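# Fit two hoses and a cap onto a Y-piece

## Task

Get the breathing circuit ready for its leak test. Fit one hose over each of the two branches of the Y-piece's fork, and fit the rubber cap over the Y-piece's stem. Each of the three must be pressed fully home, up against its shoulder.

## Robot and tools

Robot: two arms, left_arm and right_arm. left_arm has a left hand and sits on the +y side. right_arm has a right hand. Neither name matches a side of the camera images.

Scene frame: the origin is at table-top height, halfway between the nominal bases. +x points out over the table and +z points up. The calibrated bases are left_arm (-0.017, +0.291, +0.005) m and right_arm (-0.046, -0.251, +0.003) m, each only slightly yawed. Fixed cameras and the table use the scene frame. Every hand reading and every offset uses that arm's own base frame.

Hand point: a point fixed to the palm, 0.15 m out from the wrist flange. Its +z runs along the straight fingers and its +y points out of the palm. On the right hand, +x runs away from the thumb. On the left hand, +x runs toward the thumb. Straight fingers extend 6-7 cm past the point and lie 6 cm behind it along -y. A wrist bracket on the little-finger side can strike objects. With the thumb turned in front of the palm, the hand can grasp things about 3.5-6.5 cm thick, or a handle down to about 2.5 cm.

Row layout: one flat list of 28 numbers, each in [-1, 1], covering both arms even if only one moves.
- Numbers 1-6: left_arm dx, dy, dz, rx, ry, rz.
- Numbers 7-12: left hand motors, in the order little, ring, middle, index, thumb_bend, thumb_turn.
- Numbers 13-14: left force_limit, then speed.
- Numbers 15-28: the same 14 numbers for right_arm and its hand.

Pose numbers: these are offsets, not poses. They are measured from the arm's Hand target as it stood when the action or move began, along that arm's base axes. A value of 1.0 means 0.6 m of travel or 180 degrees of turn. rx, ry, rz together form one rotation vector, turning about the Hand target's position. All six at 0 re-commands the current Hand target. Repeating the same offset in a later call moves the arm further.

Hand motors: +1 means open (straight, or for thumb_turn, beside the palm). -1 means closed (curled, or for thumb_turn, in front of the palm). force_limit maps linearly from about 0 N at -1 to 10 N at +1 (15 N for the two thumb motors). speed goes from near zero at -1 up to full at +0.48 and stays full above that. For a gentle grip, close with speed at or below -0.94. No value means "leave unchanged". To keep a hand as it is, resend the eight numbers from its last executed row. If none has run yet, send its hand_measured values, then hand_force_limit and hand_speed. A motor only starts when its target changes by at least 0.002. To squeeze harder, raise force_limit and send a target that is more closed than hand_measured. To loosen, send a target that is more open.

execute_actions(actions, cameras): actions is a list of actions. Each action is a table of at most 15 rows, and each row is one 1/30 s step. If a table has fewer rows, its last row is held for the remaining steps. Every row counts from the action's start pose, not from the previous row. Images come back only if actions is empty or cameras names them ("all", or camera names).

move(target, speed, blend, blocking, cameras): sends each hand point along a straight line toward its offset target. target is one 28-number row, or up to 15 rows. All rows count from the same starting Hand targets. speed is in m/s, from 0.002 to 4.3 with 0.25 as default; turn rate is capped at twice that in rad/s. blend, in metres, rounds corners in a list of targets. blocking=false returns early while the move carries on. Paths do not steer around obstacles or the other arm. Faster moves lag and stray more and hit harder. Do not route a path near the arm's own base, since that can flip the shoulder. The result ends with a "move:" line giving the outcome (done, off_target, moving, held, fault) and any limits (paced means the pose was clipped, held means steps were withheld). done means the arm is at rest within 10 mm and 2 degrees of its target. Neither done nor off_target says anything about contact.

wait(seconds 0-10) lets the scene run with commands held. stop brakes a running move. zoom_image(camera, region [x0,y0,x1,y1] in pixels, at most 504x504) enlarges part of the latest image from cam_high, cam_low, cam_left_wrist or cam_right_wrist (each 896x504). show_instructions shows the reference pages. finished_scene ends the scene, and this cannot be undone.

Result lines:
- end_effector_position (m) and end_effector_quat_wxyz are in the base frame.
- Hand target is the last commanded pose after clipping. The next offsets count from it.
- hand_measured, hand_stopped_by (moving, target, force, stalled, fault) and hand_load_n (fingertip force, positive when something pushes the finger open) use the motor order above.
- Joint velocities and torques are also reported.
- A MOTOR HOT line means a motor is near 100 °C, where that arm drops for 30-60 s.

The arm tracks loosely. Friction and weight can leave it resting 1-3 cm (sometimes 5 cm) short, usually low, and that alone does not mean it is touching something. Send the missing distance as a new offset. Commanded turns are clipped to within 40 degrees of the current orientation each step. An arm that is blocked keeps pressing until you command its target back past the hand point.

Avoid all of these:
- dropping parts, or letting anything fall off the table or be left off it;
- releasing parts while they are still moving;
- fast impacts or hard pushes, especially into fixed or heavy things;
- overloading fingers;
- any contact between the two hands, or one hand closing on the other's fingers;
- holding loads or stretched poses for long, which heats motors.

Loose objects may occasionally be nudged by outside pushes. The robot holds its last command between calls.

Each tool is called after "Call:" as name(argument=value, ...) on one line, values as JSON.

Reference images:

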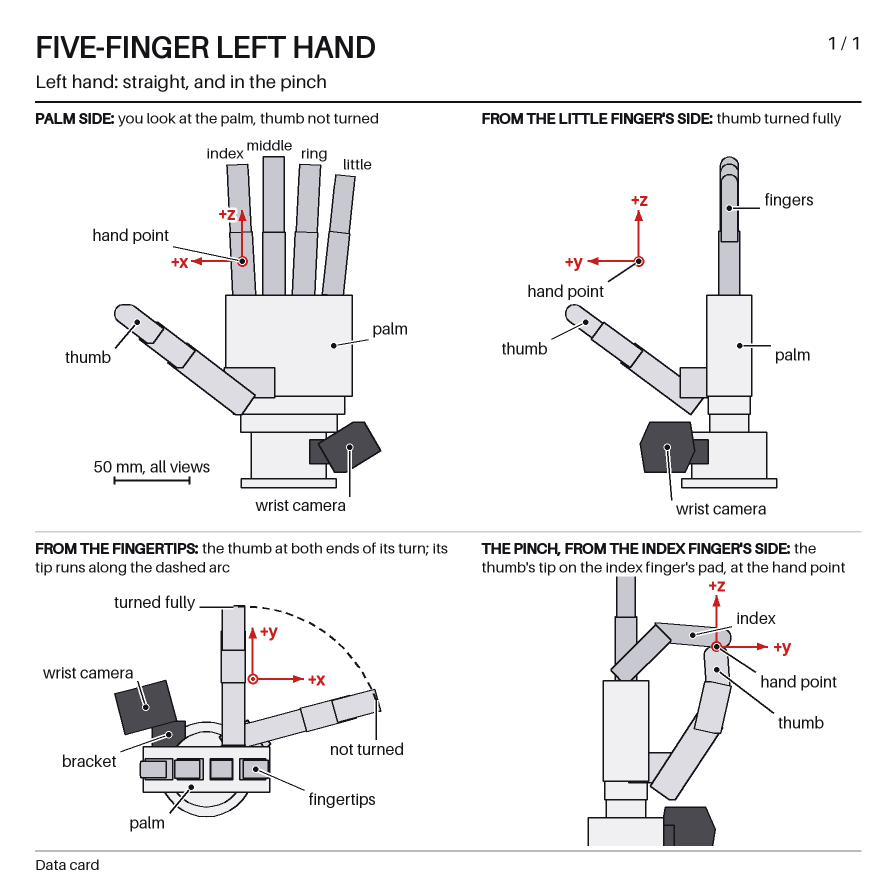

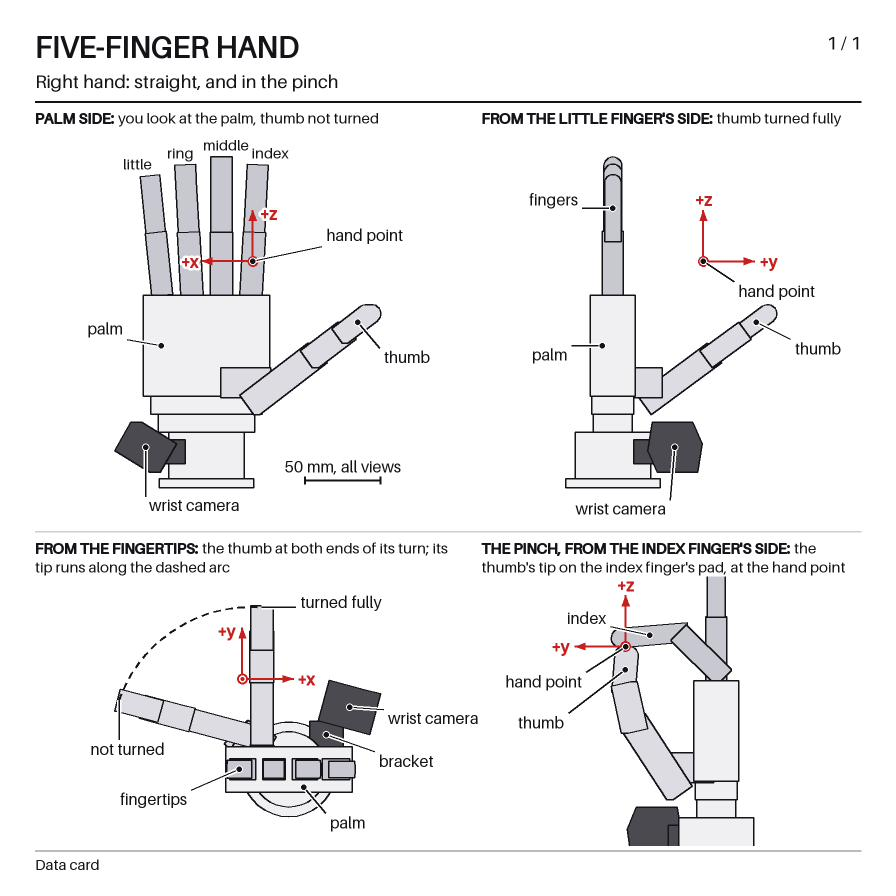

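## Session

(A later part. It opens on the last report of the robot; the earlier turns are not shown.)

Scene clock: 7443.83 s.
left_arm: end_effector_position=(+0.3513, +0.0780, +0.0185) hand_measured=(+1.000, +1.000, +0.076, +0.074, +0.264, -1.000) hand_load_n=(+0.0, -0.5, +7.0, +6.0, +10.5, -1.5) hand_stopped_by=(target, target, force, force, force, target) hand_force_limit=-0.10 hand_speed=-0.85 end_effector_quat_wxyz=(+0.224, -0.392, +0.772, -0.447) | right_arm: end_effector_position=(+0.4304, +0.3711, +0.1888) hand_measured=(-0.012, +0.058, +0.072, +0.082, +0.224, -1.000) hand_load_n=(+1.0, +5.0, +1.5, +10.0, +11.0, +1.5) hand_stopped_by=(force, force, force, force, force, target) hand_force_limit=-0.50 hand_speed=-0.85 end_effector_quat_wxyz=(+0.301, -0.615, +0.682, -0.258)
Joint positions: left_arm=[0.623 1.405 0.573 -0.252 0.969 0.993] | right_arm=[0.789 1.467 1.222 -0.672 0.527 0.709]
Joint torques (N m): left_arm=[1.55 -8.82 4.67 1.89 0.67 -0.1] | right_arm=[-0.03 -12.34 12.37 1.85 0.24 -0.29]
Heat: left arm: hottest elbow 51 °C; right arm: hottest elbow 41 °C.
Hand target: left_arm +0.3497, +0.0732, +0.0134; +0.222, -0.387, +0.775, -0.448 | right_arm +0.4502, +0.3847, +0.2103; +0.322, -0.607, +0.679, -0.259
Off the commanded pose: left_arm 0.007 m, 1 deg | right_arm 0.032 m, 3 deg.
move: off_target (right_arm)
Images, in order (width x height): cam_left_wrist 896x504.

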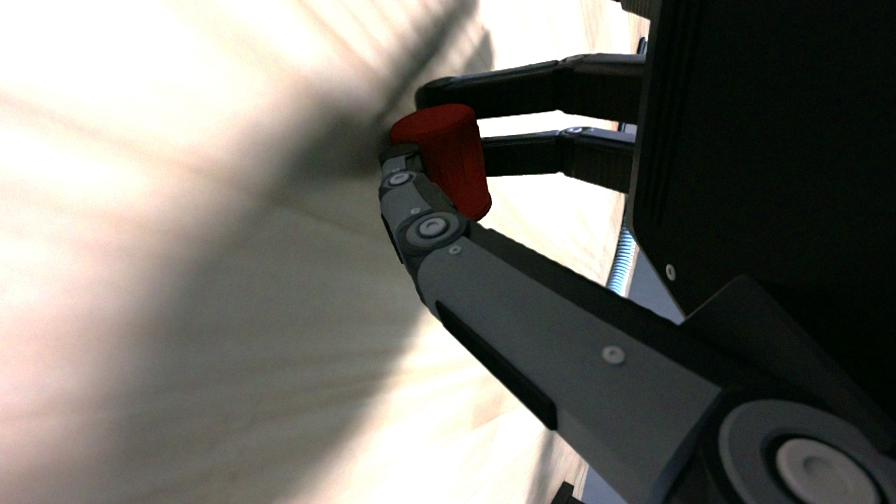

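Call:
move(target=[[0, 0, 0.17, 0, 0, 0, 1, 1, -0.5, -0.5, -0.3, -1, -0.1, -0.85, 0, 0, 0, 0, 0, 0, -0.5, -0.5, -0.5, -0.5, -0.3, -1, -0.5, -0.85], [-0.008, 0.045, 0.311, -0.0101, -0.2354, 0.3657, 1, 1, -0.5, -0.5, -0.3, -1, -0.1, -0.85, 0, 0, 0, 0, 0, 0, -0.5, -0.5, -0.5, -0.5, -0.3, -1, -0.5, -0.85], [0.0255, -0.089, 0.311, -0.0101, -0.2354, 0.3657, 1, 1, -0.5, -0.5, -0.3, -1, -0.1, -0.85, 0, 0, 0, 0, 0, 0, -0.5, -0.5, -0.5, -0.5, -0.3, -1, -0.5, -0.85]], speed=[0.08, 0.12, 0.08], blend=[0.02, 0.02, 0], cameras=["cam_left_wrist", "cam_low", "cam_high", "cam_right_wrist"])

Call:
zoom_image(camera="cam_low", region=[520, 160, 640, 250])

Call:
zoom_image(camera="cam_high", region=[450, 120, 530, 190])

Scene clock: 7473.07 s.
left_arm: end_effector_position=(+0.3559, +0.0251, +0.1821) hand_measured=(+1.000, +1.000, +0.076, +0.074, +0.264, -1.000) hand_load_n=(+0.0, +0.0, +6.5, +5.5, +10.5, -2.0) hand_stopped_by=(target, target, force, force, force, target) hand_force_limit=-0.10 hand_speed=-0.85 end_effector_quat_wxyz=(+0.665, -0.568, +0.324, -0.361) | right_arm: end_effector_position=(+0.4304, +0.3711, +0.1888) hand_measured=(-0.012, +0.058, +0.072, +0.082, +0.224, -1.000) hand_load_n=(+1.0, +5.0, +1.5, +10.0, +11.5, +1.5) hand_stopped_by=(force, force, force, force, force, target) hand_force_limit=-0.50 hand_speed=-0.85 end_effector_quat_wxyz=(+0.301, -0.615, +0.682, -0.258)
Joint positions: left_arm=[-0.315 0.884 0.105 1.001 -0.857 0.191] | right_arm=[0.789 1.467 1.222 -0.672 0.527 0.709]
Joint torques (N m): left_arm=[1.32 -2.49 8.49 2.65 0.11 0] | right_arm=[0.03 -11.87 12.42 2.03 0.28 -0.27]
Motor temperatures (°C): left_arm=[19 20 48 17 20 19] | right_arm=[18 24 41 17 20 20]
Heat: left arm: hottest elbow 48 °C; right arm: hottest elbow 41 °C.
Hand target: left_arm +0.3650, +0.0198, +0.2000; +0.669, -0.561, +0.313, -0.373 | right_arm +0.4502, +0.3847, +0.2103; +0.322, -0.607, +0.679, -0.259
Off the commanded pose: left_arm 0.021 m, 2 deg | right_arm 0.032 m, 3 deg.
move: off_target (left_arm, right_arm)

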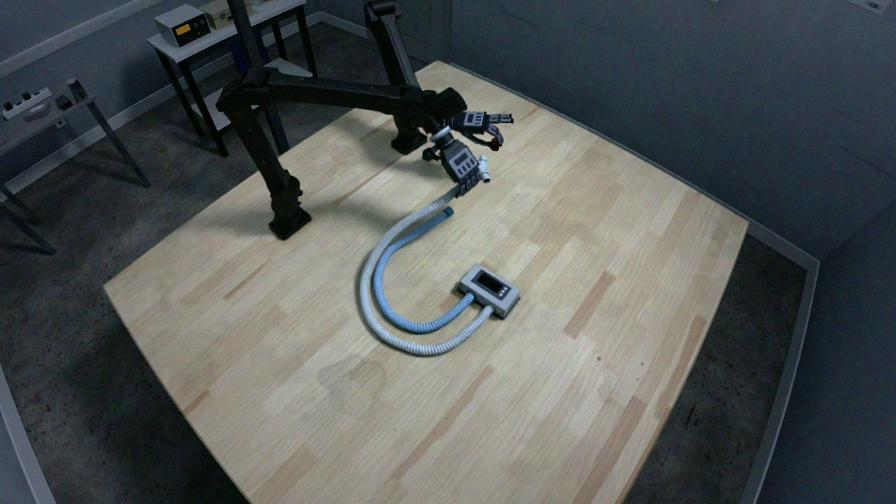

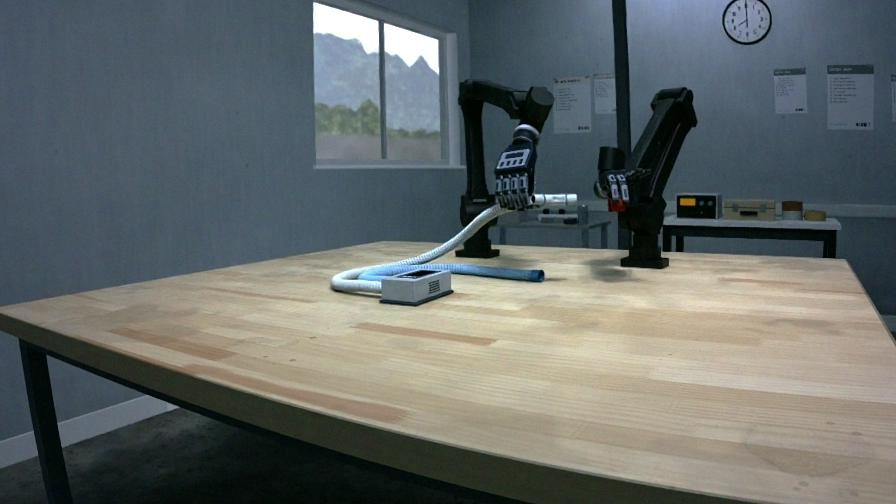

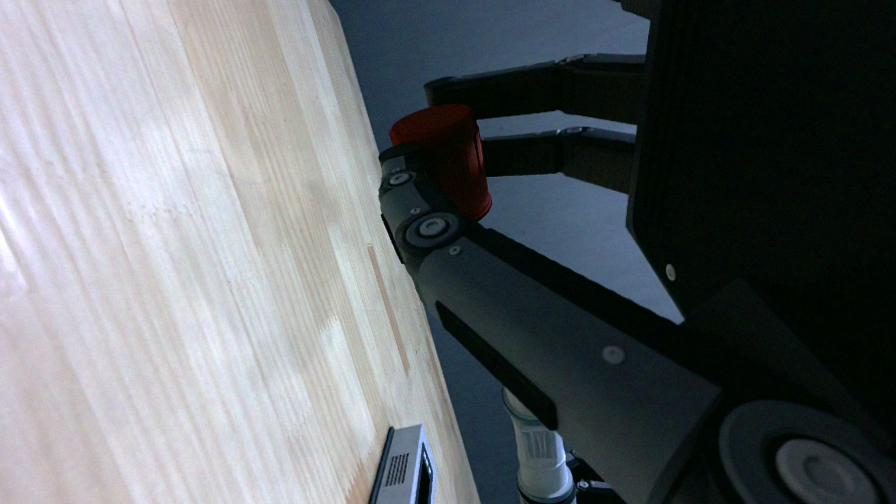

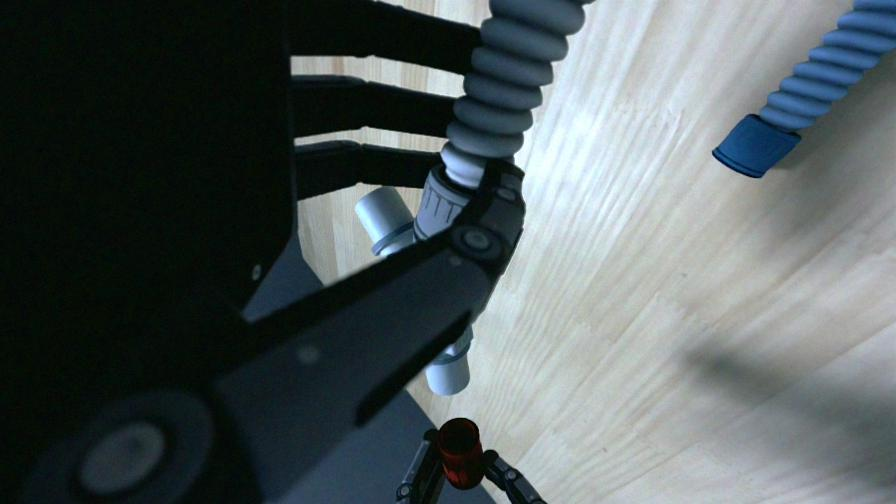

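Scaled by 4.200 from the camera's 896x504 image, which has a finer 1280x720 frame.

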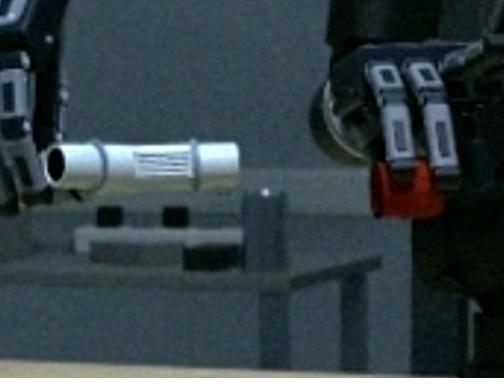

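Scaled by 6.300 from the camera's 896x504 image, which has a finer 1280x720 frame.

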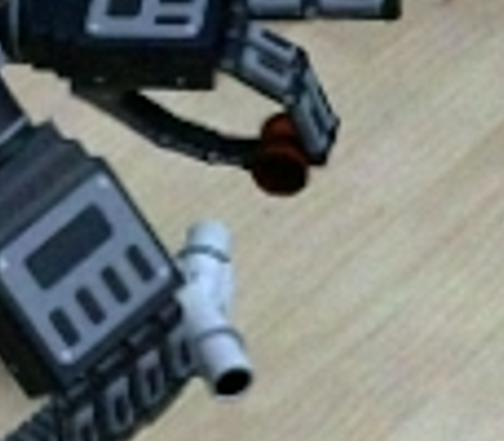

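Call:
zoom_image(camera="cam_right_wrist", region=[380, 310, 560, 500])

Call:
zoom_image(camera="cam_left_wrist", region=[420, 330, 620, 504])

Scaled by 2.653 from the camera's 896x504 image, which has a finer 1280x720 frame.

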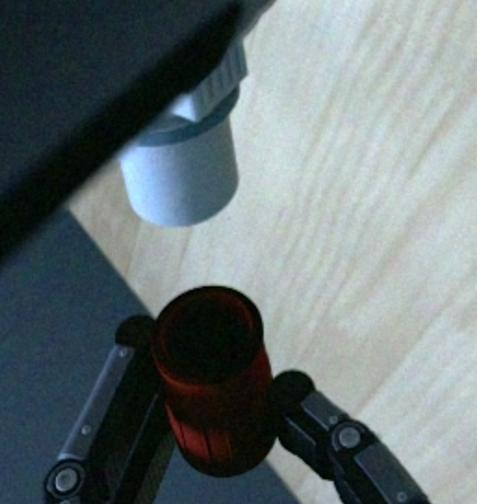

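Scaled by 2.520 from the camera's 896x504 image, which has a finer 1280x720 frame.

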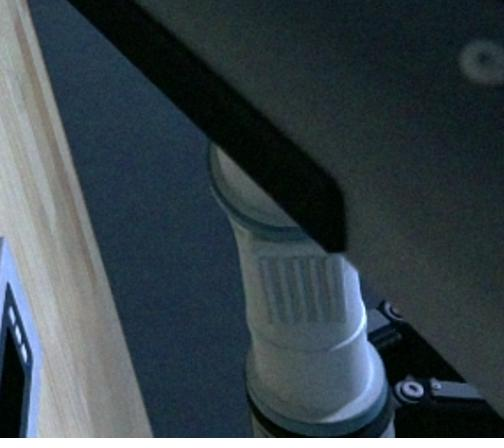

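Call:
zoom_image(camera="cam_high", region=[472, 132, 508, 172])

Call:
zoom_image(camera="cam_low", region=[560, 180, 640, 230])

Scaled by 12.600 from the camera's 896x504 image, which has a finer 1280x720 frame.

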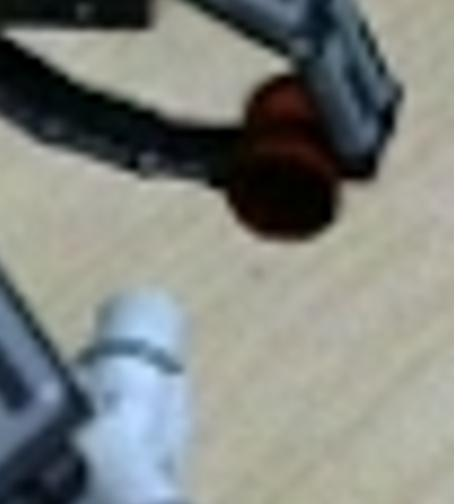

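Scaled by 6.300 from the camera's 896x504 image, which has a finer 1280x720 frame.

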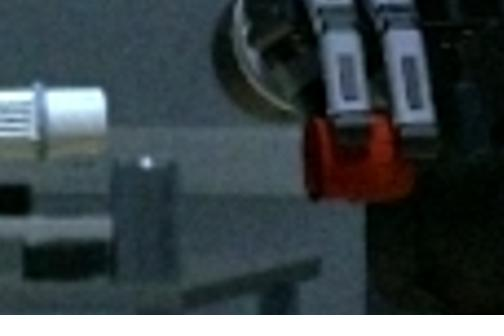

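Call:
move(target=[[0.03, -0.06, 0.075, 0, 0, 0, 1, 1, -0.5, -0.5, -0.3, -1, -0.1, -0.85, 0, 0, 0, 0, 0, 0, -0.5, -0.5, -0.5, -0.5, -0.3, -1, -0.5, -0.85], [0.005, -0.0697, -0.0167, 0, 0, 0, 1, 1, -0.5, -0.5, -0.3, -1, -0.1, -0.85, 0, 0, 0, 0, 0, 0, -0.5, -0.5, -0.5, -0.5, -0.3, -1, -0.5, -0.85]], speed=[0.08, 0.05], cameras=["cam_left_wrist", "cam_low", "cam_high", "cam_right_wrist"])

Call:
zoom_image(camera="cam_low", region=[560, 180, 640, 230])

Call:
zoom_image(camera="cam_high", region=[472, 132, 508, 172])

Call:
zoom_image(camera="cam_right_wrist", region=[380, 310, 560, 500])

Scene clock: 7552.53 s.
left_arm: end_effector_position=(+0.3709, -0.0205, +0.1926) hand_measured=(+1.000, +1.000, +0.076, +0.074, +0.264, -1.000) hand_load_n=(+0.0, -0.5, +6.5, +5.5, +10.5, -2.0) hand_stopped_by=(target, target, force, force, force, target) hand_force_limit=-0.10 hand_speed=-0.85 end_effector_quat_wxyz=(+0.668, -0.565, +0.309, -0.374) | right_arm: end_effector_position=(+0.4304, +0.3711, +0.1888) hand_measured=(-0.012, +0.058, +0.072, +0.082, +0.224, -1.000) hand_load_n=(+1.0, +4.5, +1.0, +9.5, +11.5, +1.5) hand_stopped_by=(force, force, force, force, force, target) hand_force_limit=-0.50 hand_speed=-0.85 end_effector_quat_wxyz=(+0.301, -0.615, +0.682, -0.258)
Joint positions: left_arm=[-0.501 1.097 0.172 1.267 -1.035 0.288] | right_arm=[0.789 1.467 1.222 -0.672 0.527 0.709]
Joint torques (N m): left_arm=[1.26 -3.84 4.59 2.21 0.17 0.02] | right_arm=[-0.56 -12.16 12.36 2 0.22 -0.27]
Heat: left arm: hottest elbow 47 °C; right arm: hottest elbow 42 °C.
Hand target: left_arm +0.3680, -0.0221, +0.1900; +0.669, -0.561, +0.313, -0.373 | right_arm +0.4502, +0.3847, +0.2103; +0.322, -0.607, +0.679, -0.259
Off the commanded pose: left_arm 0.004 m, 1 deg | right_arm 0.032 m, 3 deg.
move: off_target (right_arm)

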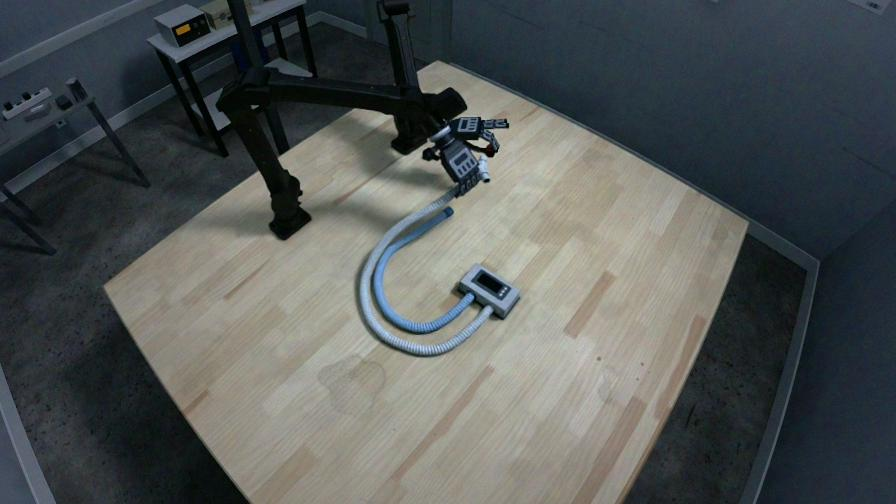

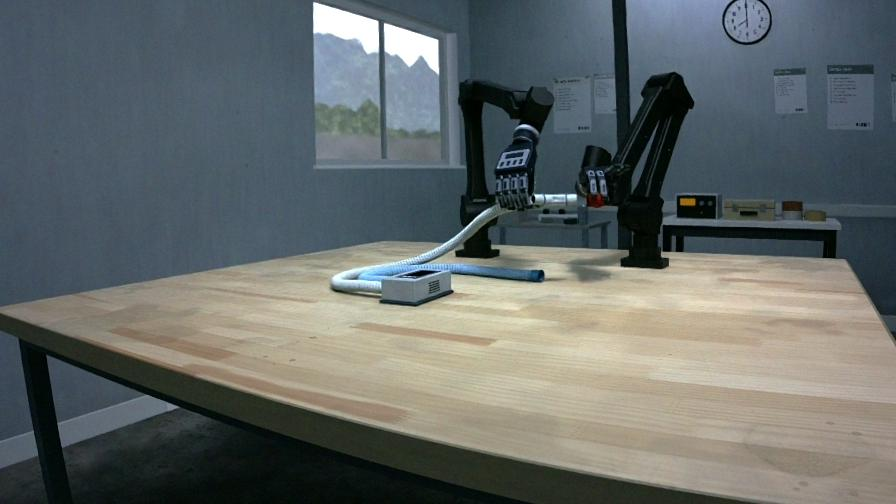

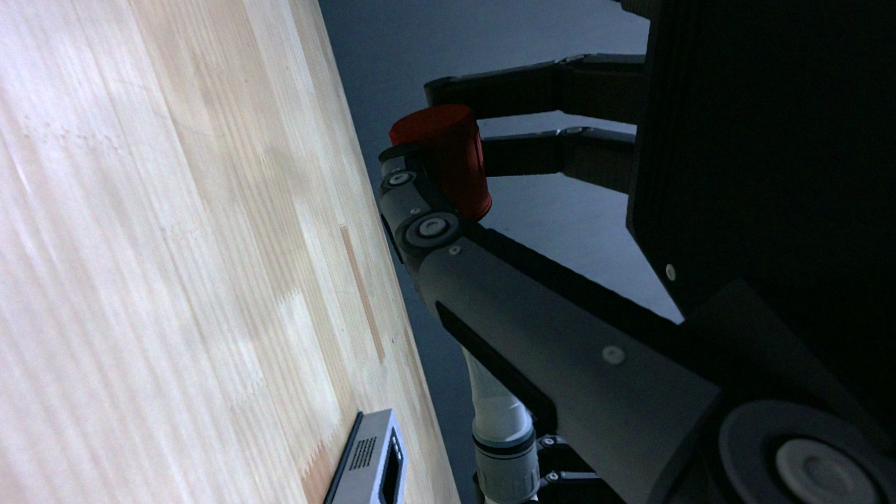

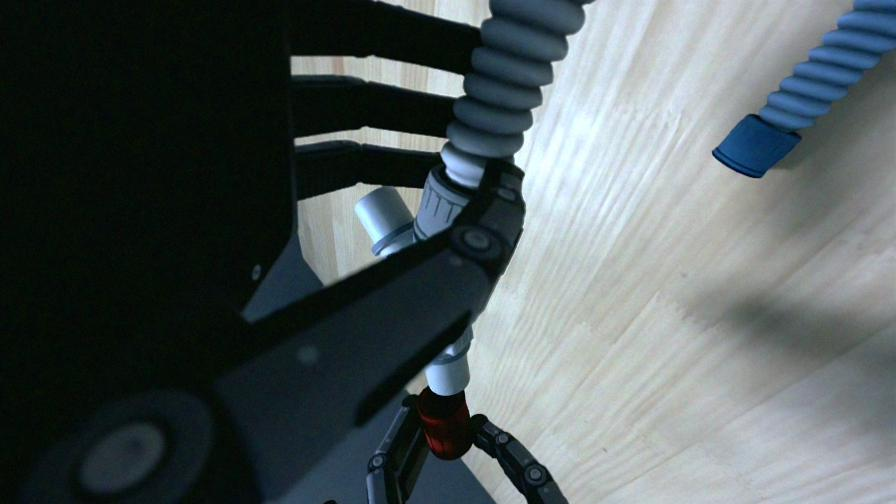

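Scaled by 6.300 from the camera's 896x504 image, which has a finer 1280x720 frame.

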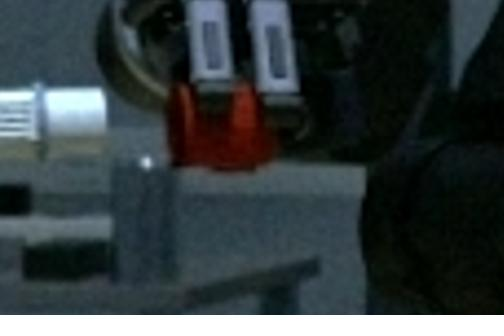

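Scaled by 12.600 from the camera's 896x504 image, which has a finer 1280x720 frame.

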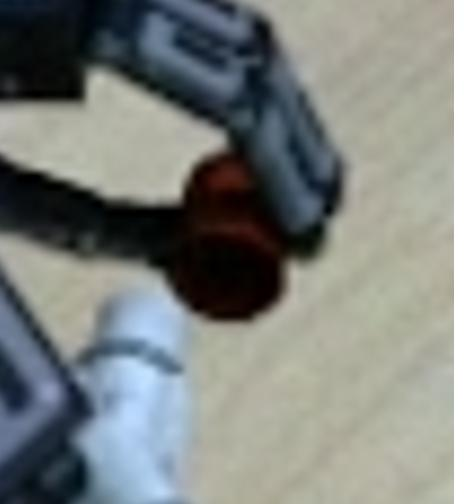

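Scaled by 2.653 from the camera's 896x504 image, which has a finer 1280x720 frame.

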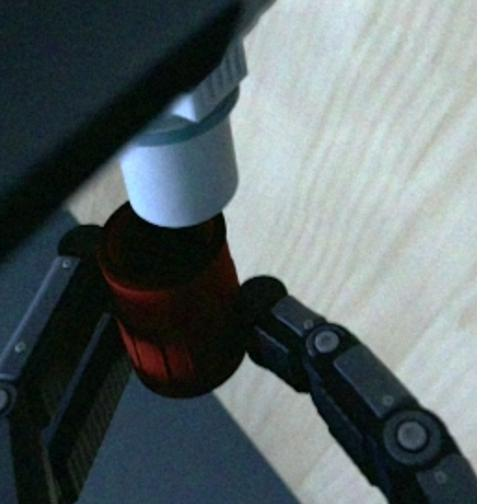

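Call:
move(target=[-0.0205, -0.0128, 0, 0, 0, 0, 1, 1, -0.5, -0.5, -0.3, -1, -0.1, -0.85, 0, 0, 0, 0, 0, 0, -0.5, -0.5, -0.5, -0.5, -0.3, -1, -0.5, -0.85], speed=0.04, cameras=["cam_low", "cam_high", "cam_right_wrist"])

Call:
zoom_image(camera="cam_low", region=[560, 180, 640, 230])

Call:
zoom_image(camera="cam_high", region=[472, 132, 508, 172])

Call:
zoom_image(camera="cam_right_wrist", region=[380, 310, 560, 500])

Scene clock: 7567.93 s.
left_arm: end_effector_position=(+0.3591, -0.0288, +0.1910) hand_measured=(+1.000, +1.000, +0.076, +0.074, +0.264, -1.000) hand_load_n=(+0.0, +0.0, +6.5, +6.0, +10.5, -2.0) hand_stopped_by=(target, target, force, force, force, target) hand_force_limit=-0.10 hand_speed=-0.85 end_effector_quat_wxyz=(+0.668, -0.564, +0.311, -0.372) | right_arm: end_effector_position=(+0.4304, +0.3711, +0.1888) hand_measured=(-0.012, +0.058, +0.072, +0.082, +0.224, -1.000) hand_load_n=(+1.0, +5.0, +1.0, +10.0, +11.0, +1.5) hand_stopped_by=(force, force, force, force, force, target) hand_force_limit=-0.50 hand_speed=-0.85 end_effector_quat_wxyz=(+0.301, -0.615, +0.682, -0.258)
Joint positions: left_arm=[-0.565 1.097 0.156 1.32 -1.094 0.336] | right_arm=[0.789 1.467 1.222 -0.672 0.527 0.709]
Joint torques (N m): left_arm=[1.49 -4.01 4.52 2.09 0.2 -0.05] | right_arm=[0.09 -12.1 12.36 1.87 0.25 -0.27]
Heat: left arm: hottest elbow 46 °C; right arm: hottest elbow 42 °C.
Hand target: left_arm +0.3557, -0.0298, +0.1900; +0.669, -0.561, +0.313, -0.373 | right_arm +0.4502, +0.3847, +0.2103; +0.322, -0.607, +0.679, -0.259
Off the commanded pose: left_arm 0.004 m, 1 deg | right_arm 0.032 m, 3 deg.
move: off_target (right_arm)
Images, in order (width x height): cam_high 896x504, cam_low 896x504, cam_right_wrist 896x504.

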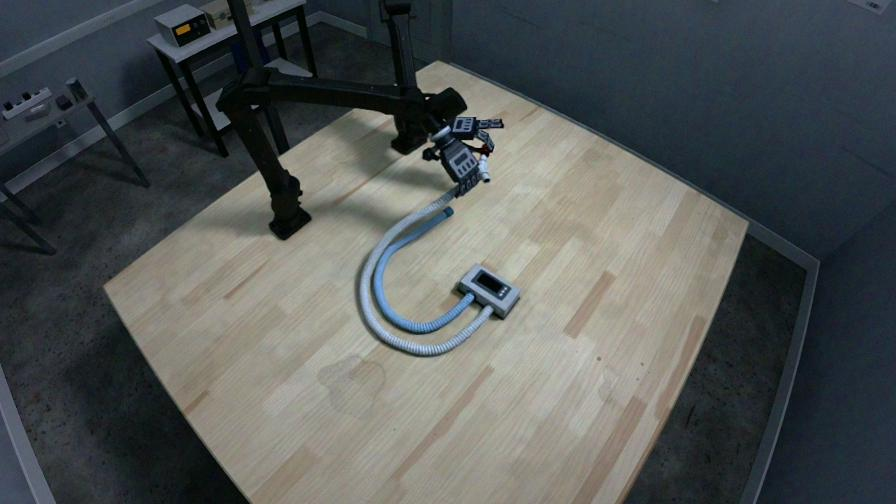

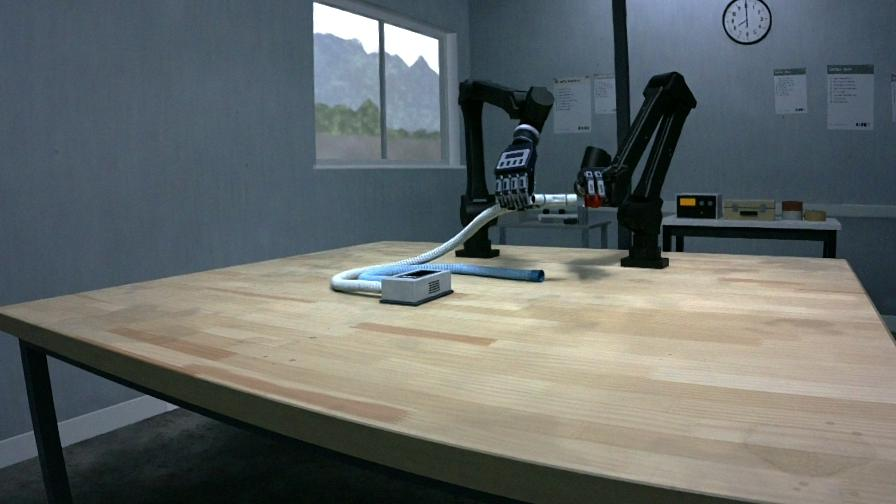

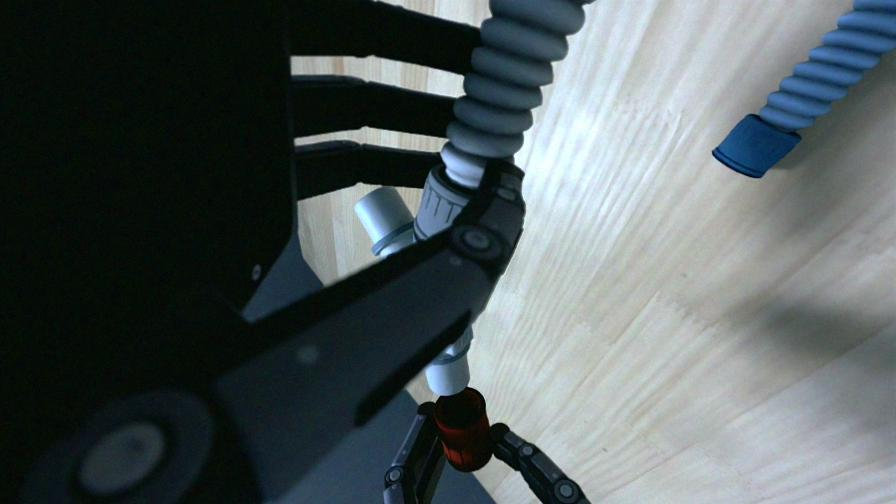

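Scaled by 6.300 from the camera's 896x504 image, which has a finer 1280x720 frame.

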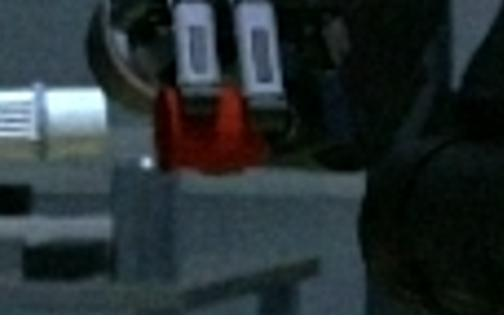

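Scaled by 12.600 from the camera's 896x504 image, which has a finer 1280x720 frame.

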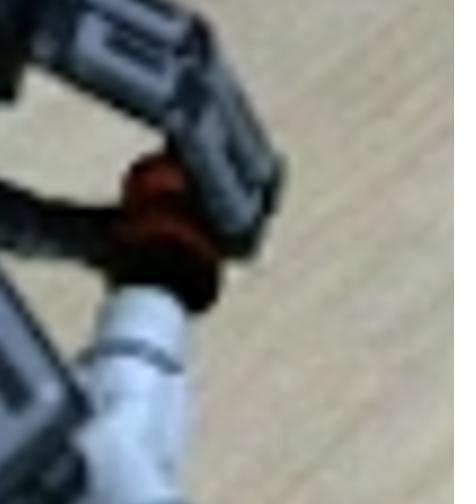

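Scaled by 2.653 from the camera's 896x504 image, which has a finer 1280x720 frame.

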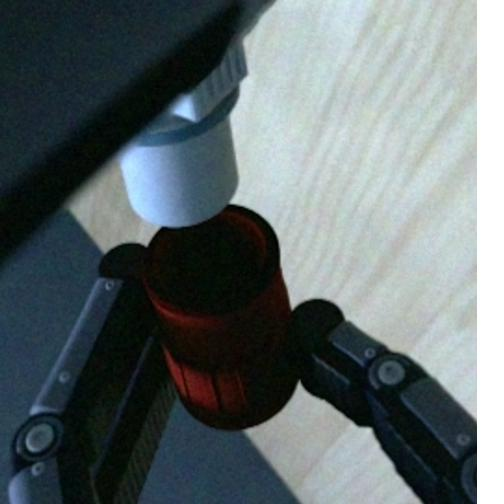

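Call:
move(target=[0, 0, 0, 0, 0, 0, 1, 1, -0.5, -0.5, -0.3, -1, -0.1, -0.85, -0.0118, 0.022, 0, 0, 0, 0, -0.5, -0.5, -0.5, -0.5, -0.3, -1, -0.5, -0.85], speed=0.03, cameras=["cam_low", "cam_high", "cam_right_wrist"])

Call:
zoom_image(camera="cam_low", region=[560, 180, 640, 230])

Call:
zoom_image(camera="cam_high", region=[472, 132, 508, 172])

Call:
zoom_image(camera="cam_right_wrist", region=[380, 310, 560, 500])

Scene clock: 7606.83 s.
left_arm: end_effector_position=(+0.3590, -0.0286, +0.1915) hand_measured=(+1.000, +1.000, +0.076, +0.074, +0.264, -1.000) hand_load_n=(+0.0, +0.0, +6.5, +6.0, +10.5, -2.0) hand_stopped_by=(target, target, force, force, force, target) hand_force_limit=-0.10 hand_speed=-0.85 end_effector_quat_wxyz=(+0.668, -0.564, +0.310, -0.373) | right_arm: end_effector_position=(+0.4305, +0.3802, +0.1900) hand_measured=(-0.012, +0.058, +0.072, +0.082, +0.224, -1.000) hand_load_n=(+1.0, +4.5, +1.0, +10.0, +11.5, +1.5) hand_stopped_by=(force, force, force, force, force, target) hand_force_limit=-0.50 hand_speed=-0.85 end_effector_quat_wxyz=(+0.304, -0.615, +0.679, -0.261)
Joint positions: left_arm=[-0.565 1.097 0.156 1.323 -1.095 0.337] | right_arm=[0.805 1.481 1.237 -0.672 0.541 0.715]
Joint torques (N m): left_arm=[1.2 -3.6 4.53 2.18 0.21 0.01] | right_arm=[0.38 -12.22 12.46 1.26 0.4 -0.06]
Motor temperatures (°C): left_arm=[19 20 43 17 19 19] | right_arm=[18 24 42 17 20 20]
Heat: left arm: hottest elbow 43 °C; right arm: hottest elbow 42 °C.
Hand target: left_arm +0.3557, -0.0296, +0.1900; +0.669, -0.561, +0.313, -0.373 | right_arm +0.4431, +0.3980, +0.2101; +0.322, -0.607, +0.679, -0.259
Off the commanded pose: left_arm 0.004 m, 1 deg | right_arm 0.030 m, 2 deg.
move: off_target (right_arm)
Images, in order (width x height): cam_high 896x504, cam_low 896x504, cam_right_wrist 896x504.

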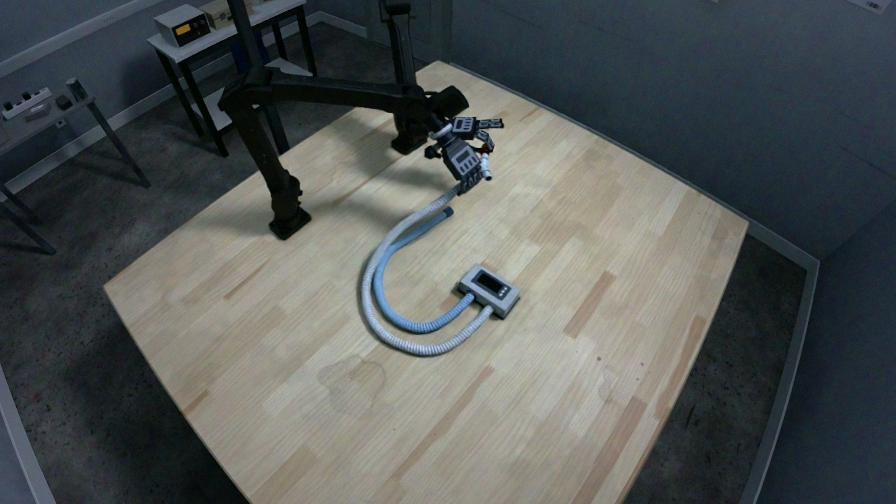

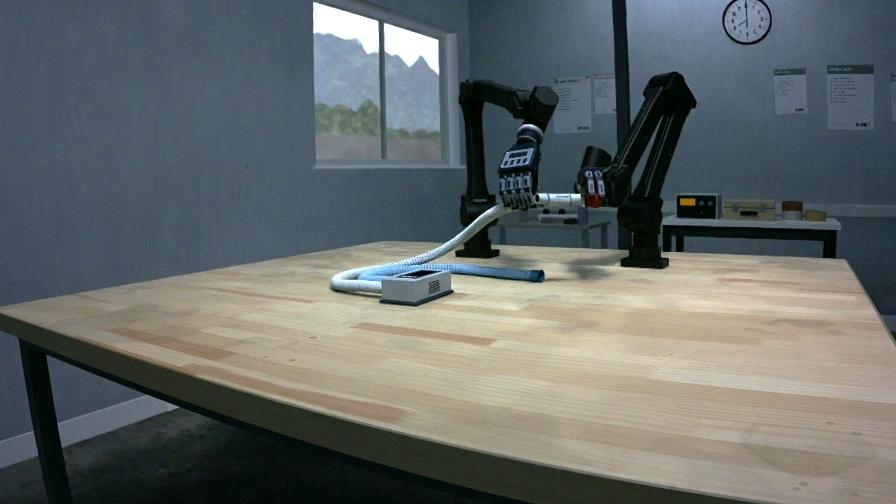

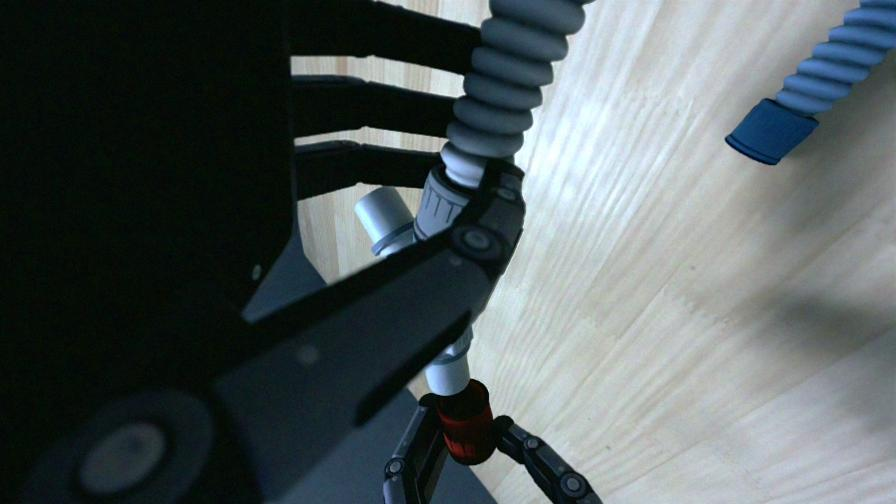

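Scaled by 6.300 from the camera's 896x504 image, which has a finer 1280x720 frame.

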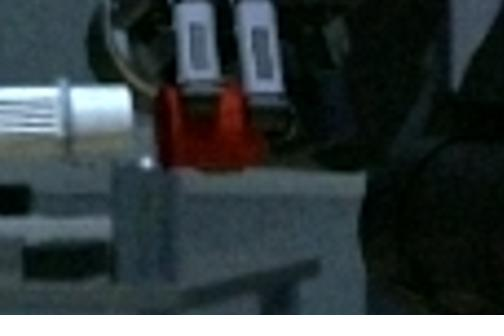

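Scaled by 12.600 from the camera's 896x504 image, which has a finer 1280x720 frame.

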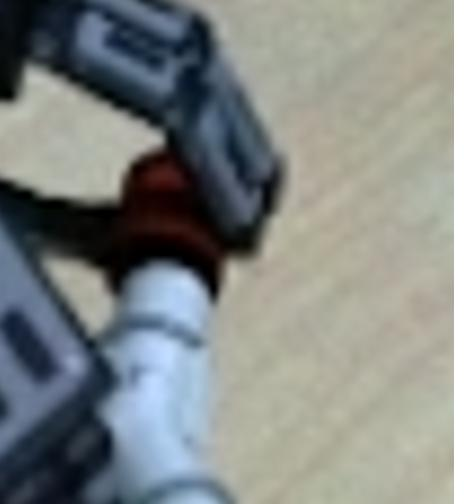

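Scaled by 2.653 from the camera's 896x504 image, which has a finer 1280x720 frame.

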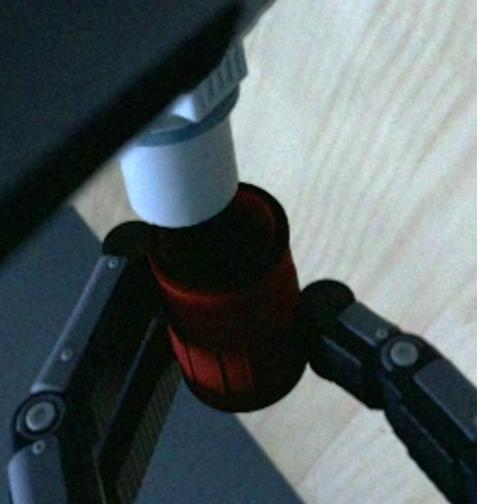

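Call:
move(target=[0, 0, 0, 0, 0, 0, 1, 1, -0.5, -0.5, -0.3, -1, -0.1, -0.85, -0.0115, 0.0127, 0, 0, 0, 0, -0.5, -0.5, -0.5, -0.5, -0.3, -1, -0.5, -0.85], speed=0.03, cameras=["cam_low", "cam_high", "cam_right_wrist"])

Call:
zoom_image(camera="cam_low", region=[560, 180, 640, 230])

Call:
zoom_image(camera="cam_high", region=[472, 132, 508, 172])

Call:
zoom_image(camera="cam_right_wrist", region=[380, 310, 560, 500])

Scene clock: 7626.50 s.
left_arm: end_effector_position=(+0.3590, -0.0286, +0.1915) hand_measured=(+1.000, +1.000, +0.076, +0.074, +0.264, -1.000) hand_load_n=(+0.0, +0.0, +7.0, +6.0, +11.0, -1.5) hand_stopped_by=(target, target, force, force, force, target) hand_force_limit=-0.10 hand_speed=-0.85 end_effector_quat_wxyz=(+0.668, -0.564, +0.310, -0.373) | right_arm: end_effector_position=(+0.4251, +0.3881, +0.1911) hand_measured=(-0.012, +0.058, +0.072, +0.082, +0.224, -1.000) hand_load_n=(+1.0, +5.0, +1.0, +10.0, +11.5, +1.5) hand_stopped_by=(force, force, force, force, force, target) hand_force_limit=-0.50 hand_speed=-0.85 end_effector_quat_wxyz=(+0.306, -0.614, +0.679, -0.261)
Joint positions: left_arm=[-0.565 1.097 0.156 1.323 -1.095 0.337] | right_arm=[0.825 1.484 1.243 -0.679 0.554 0.733]
Joint torques (N m): left_arm=[0.97 -3.66 4.46 2.37 0.22 -0.02] | right_arm=[0.91 -12.04 12.27 1.07 0.41 -0.02]
Heat: left arm: hottest elbow 42 °C; right arm: hottest elbow 42 °C.
Hand target: left_arm +0.3557, -0.0296, +0.1900; +0.669, -0.561, +0.313, -0.373 | right_arm +0.4362, +0.4056, +0.2102; +0.322, -0.607, +0.679, -0.259
Off the commanded pose: left_arm 0.004 m, 1 deg | right_arm 0.028 m, 2 deg.
move: off_target (right_arm)
Images, in order (width x height): cam_high 896x504, cam_low 896x504, cam_right_wrist 896x504.

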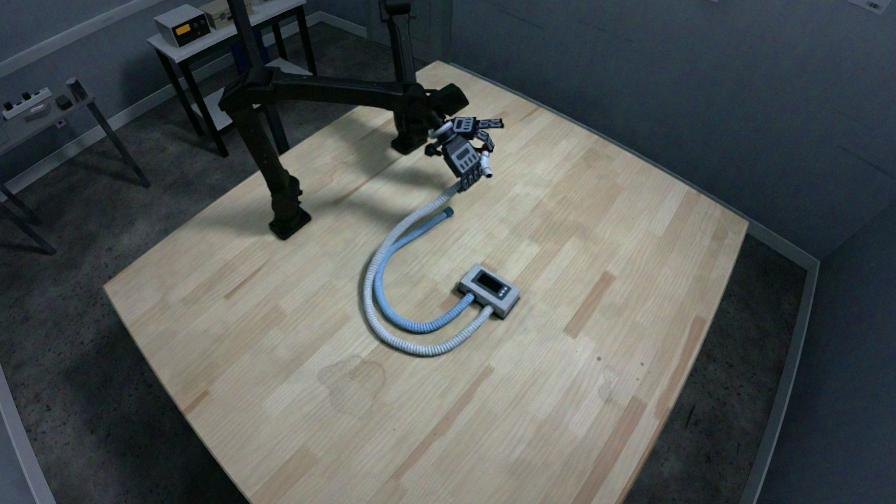

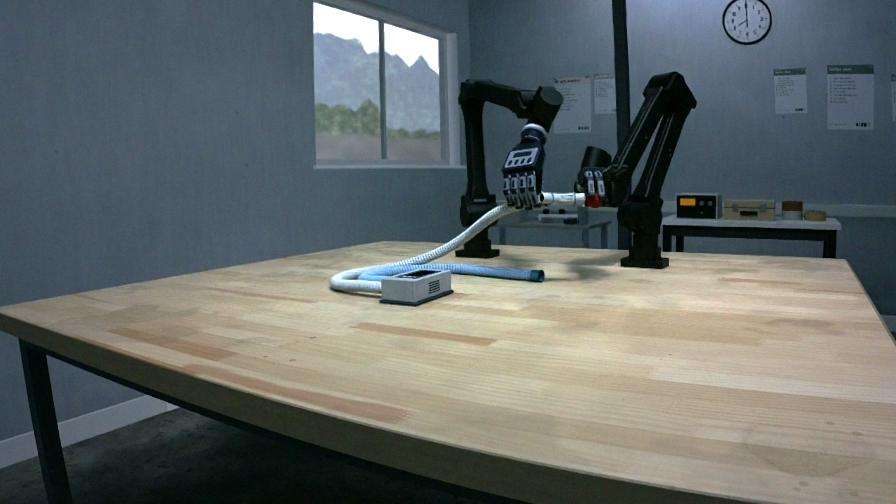

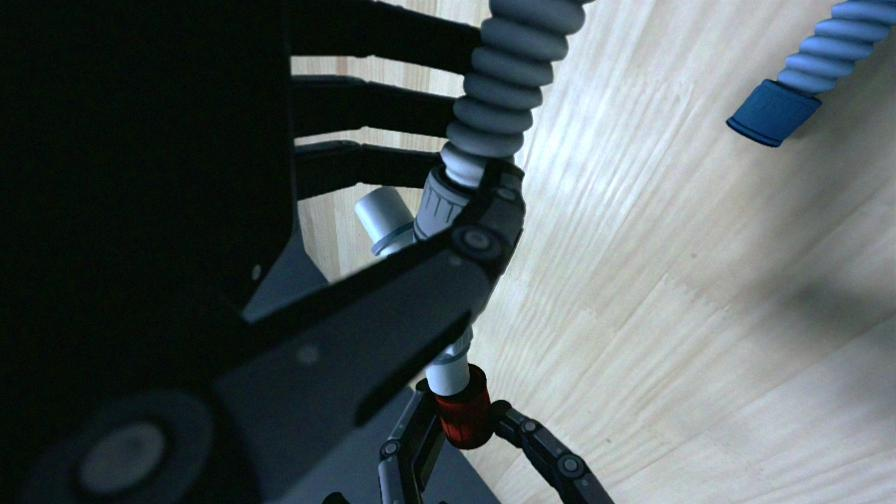

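Scaled by 6.300 from the camera's 896x504 image, which has a finer 1280x720 frame.

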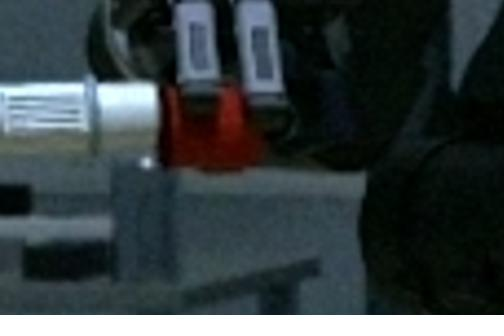

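Scaled by 12.600 from the camera's 896x504 image, which has a finer 1280x720 frame.

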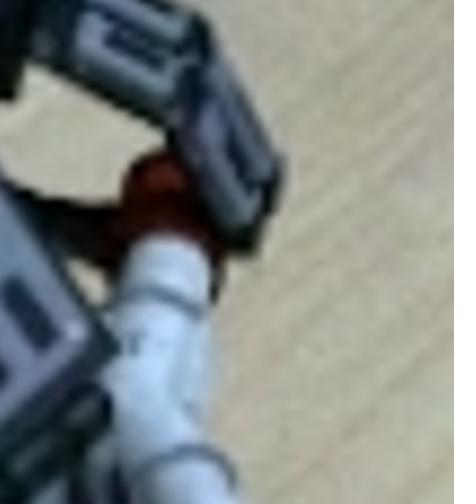

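Scaled by 2.653 from the camera's 896x504 image, which has a finer 1280x720 frame.

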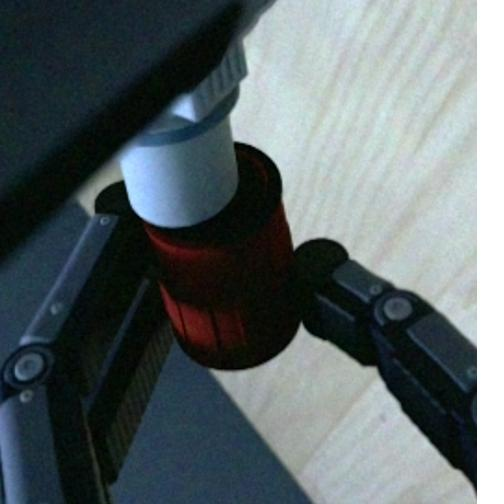

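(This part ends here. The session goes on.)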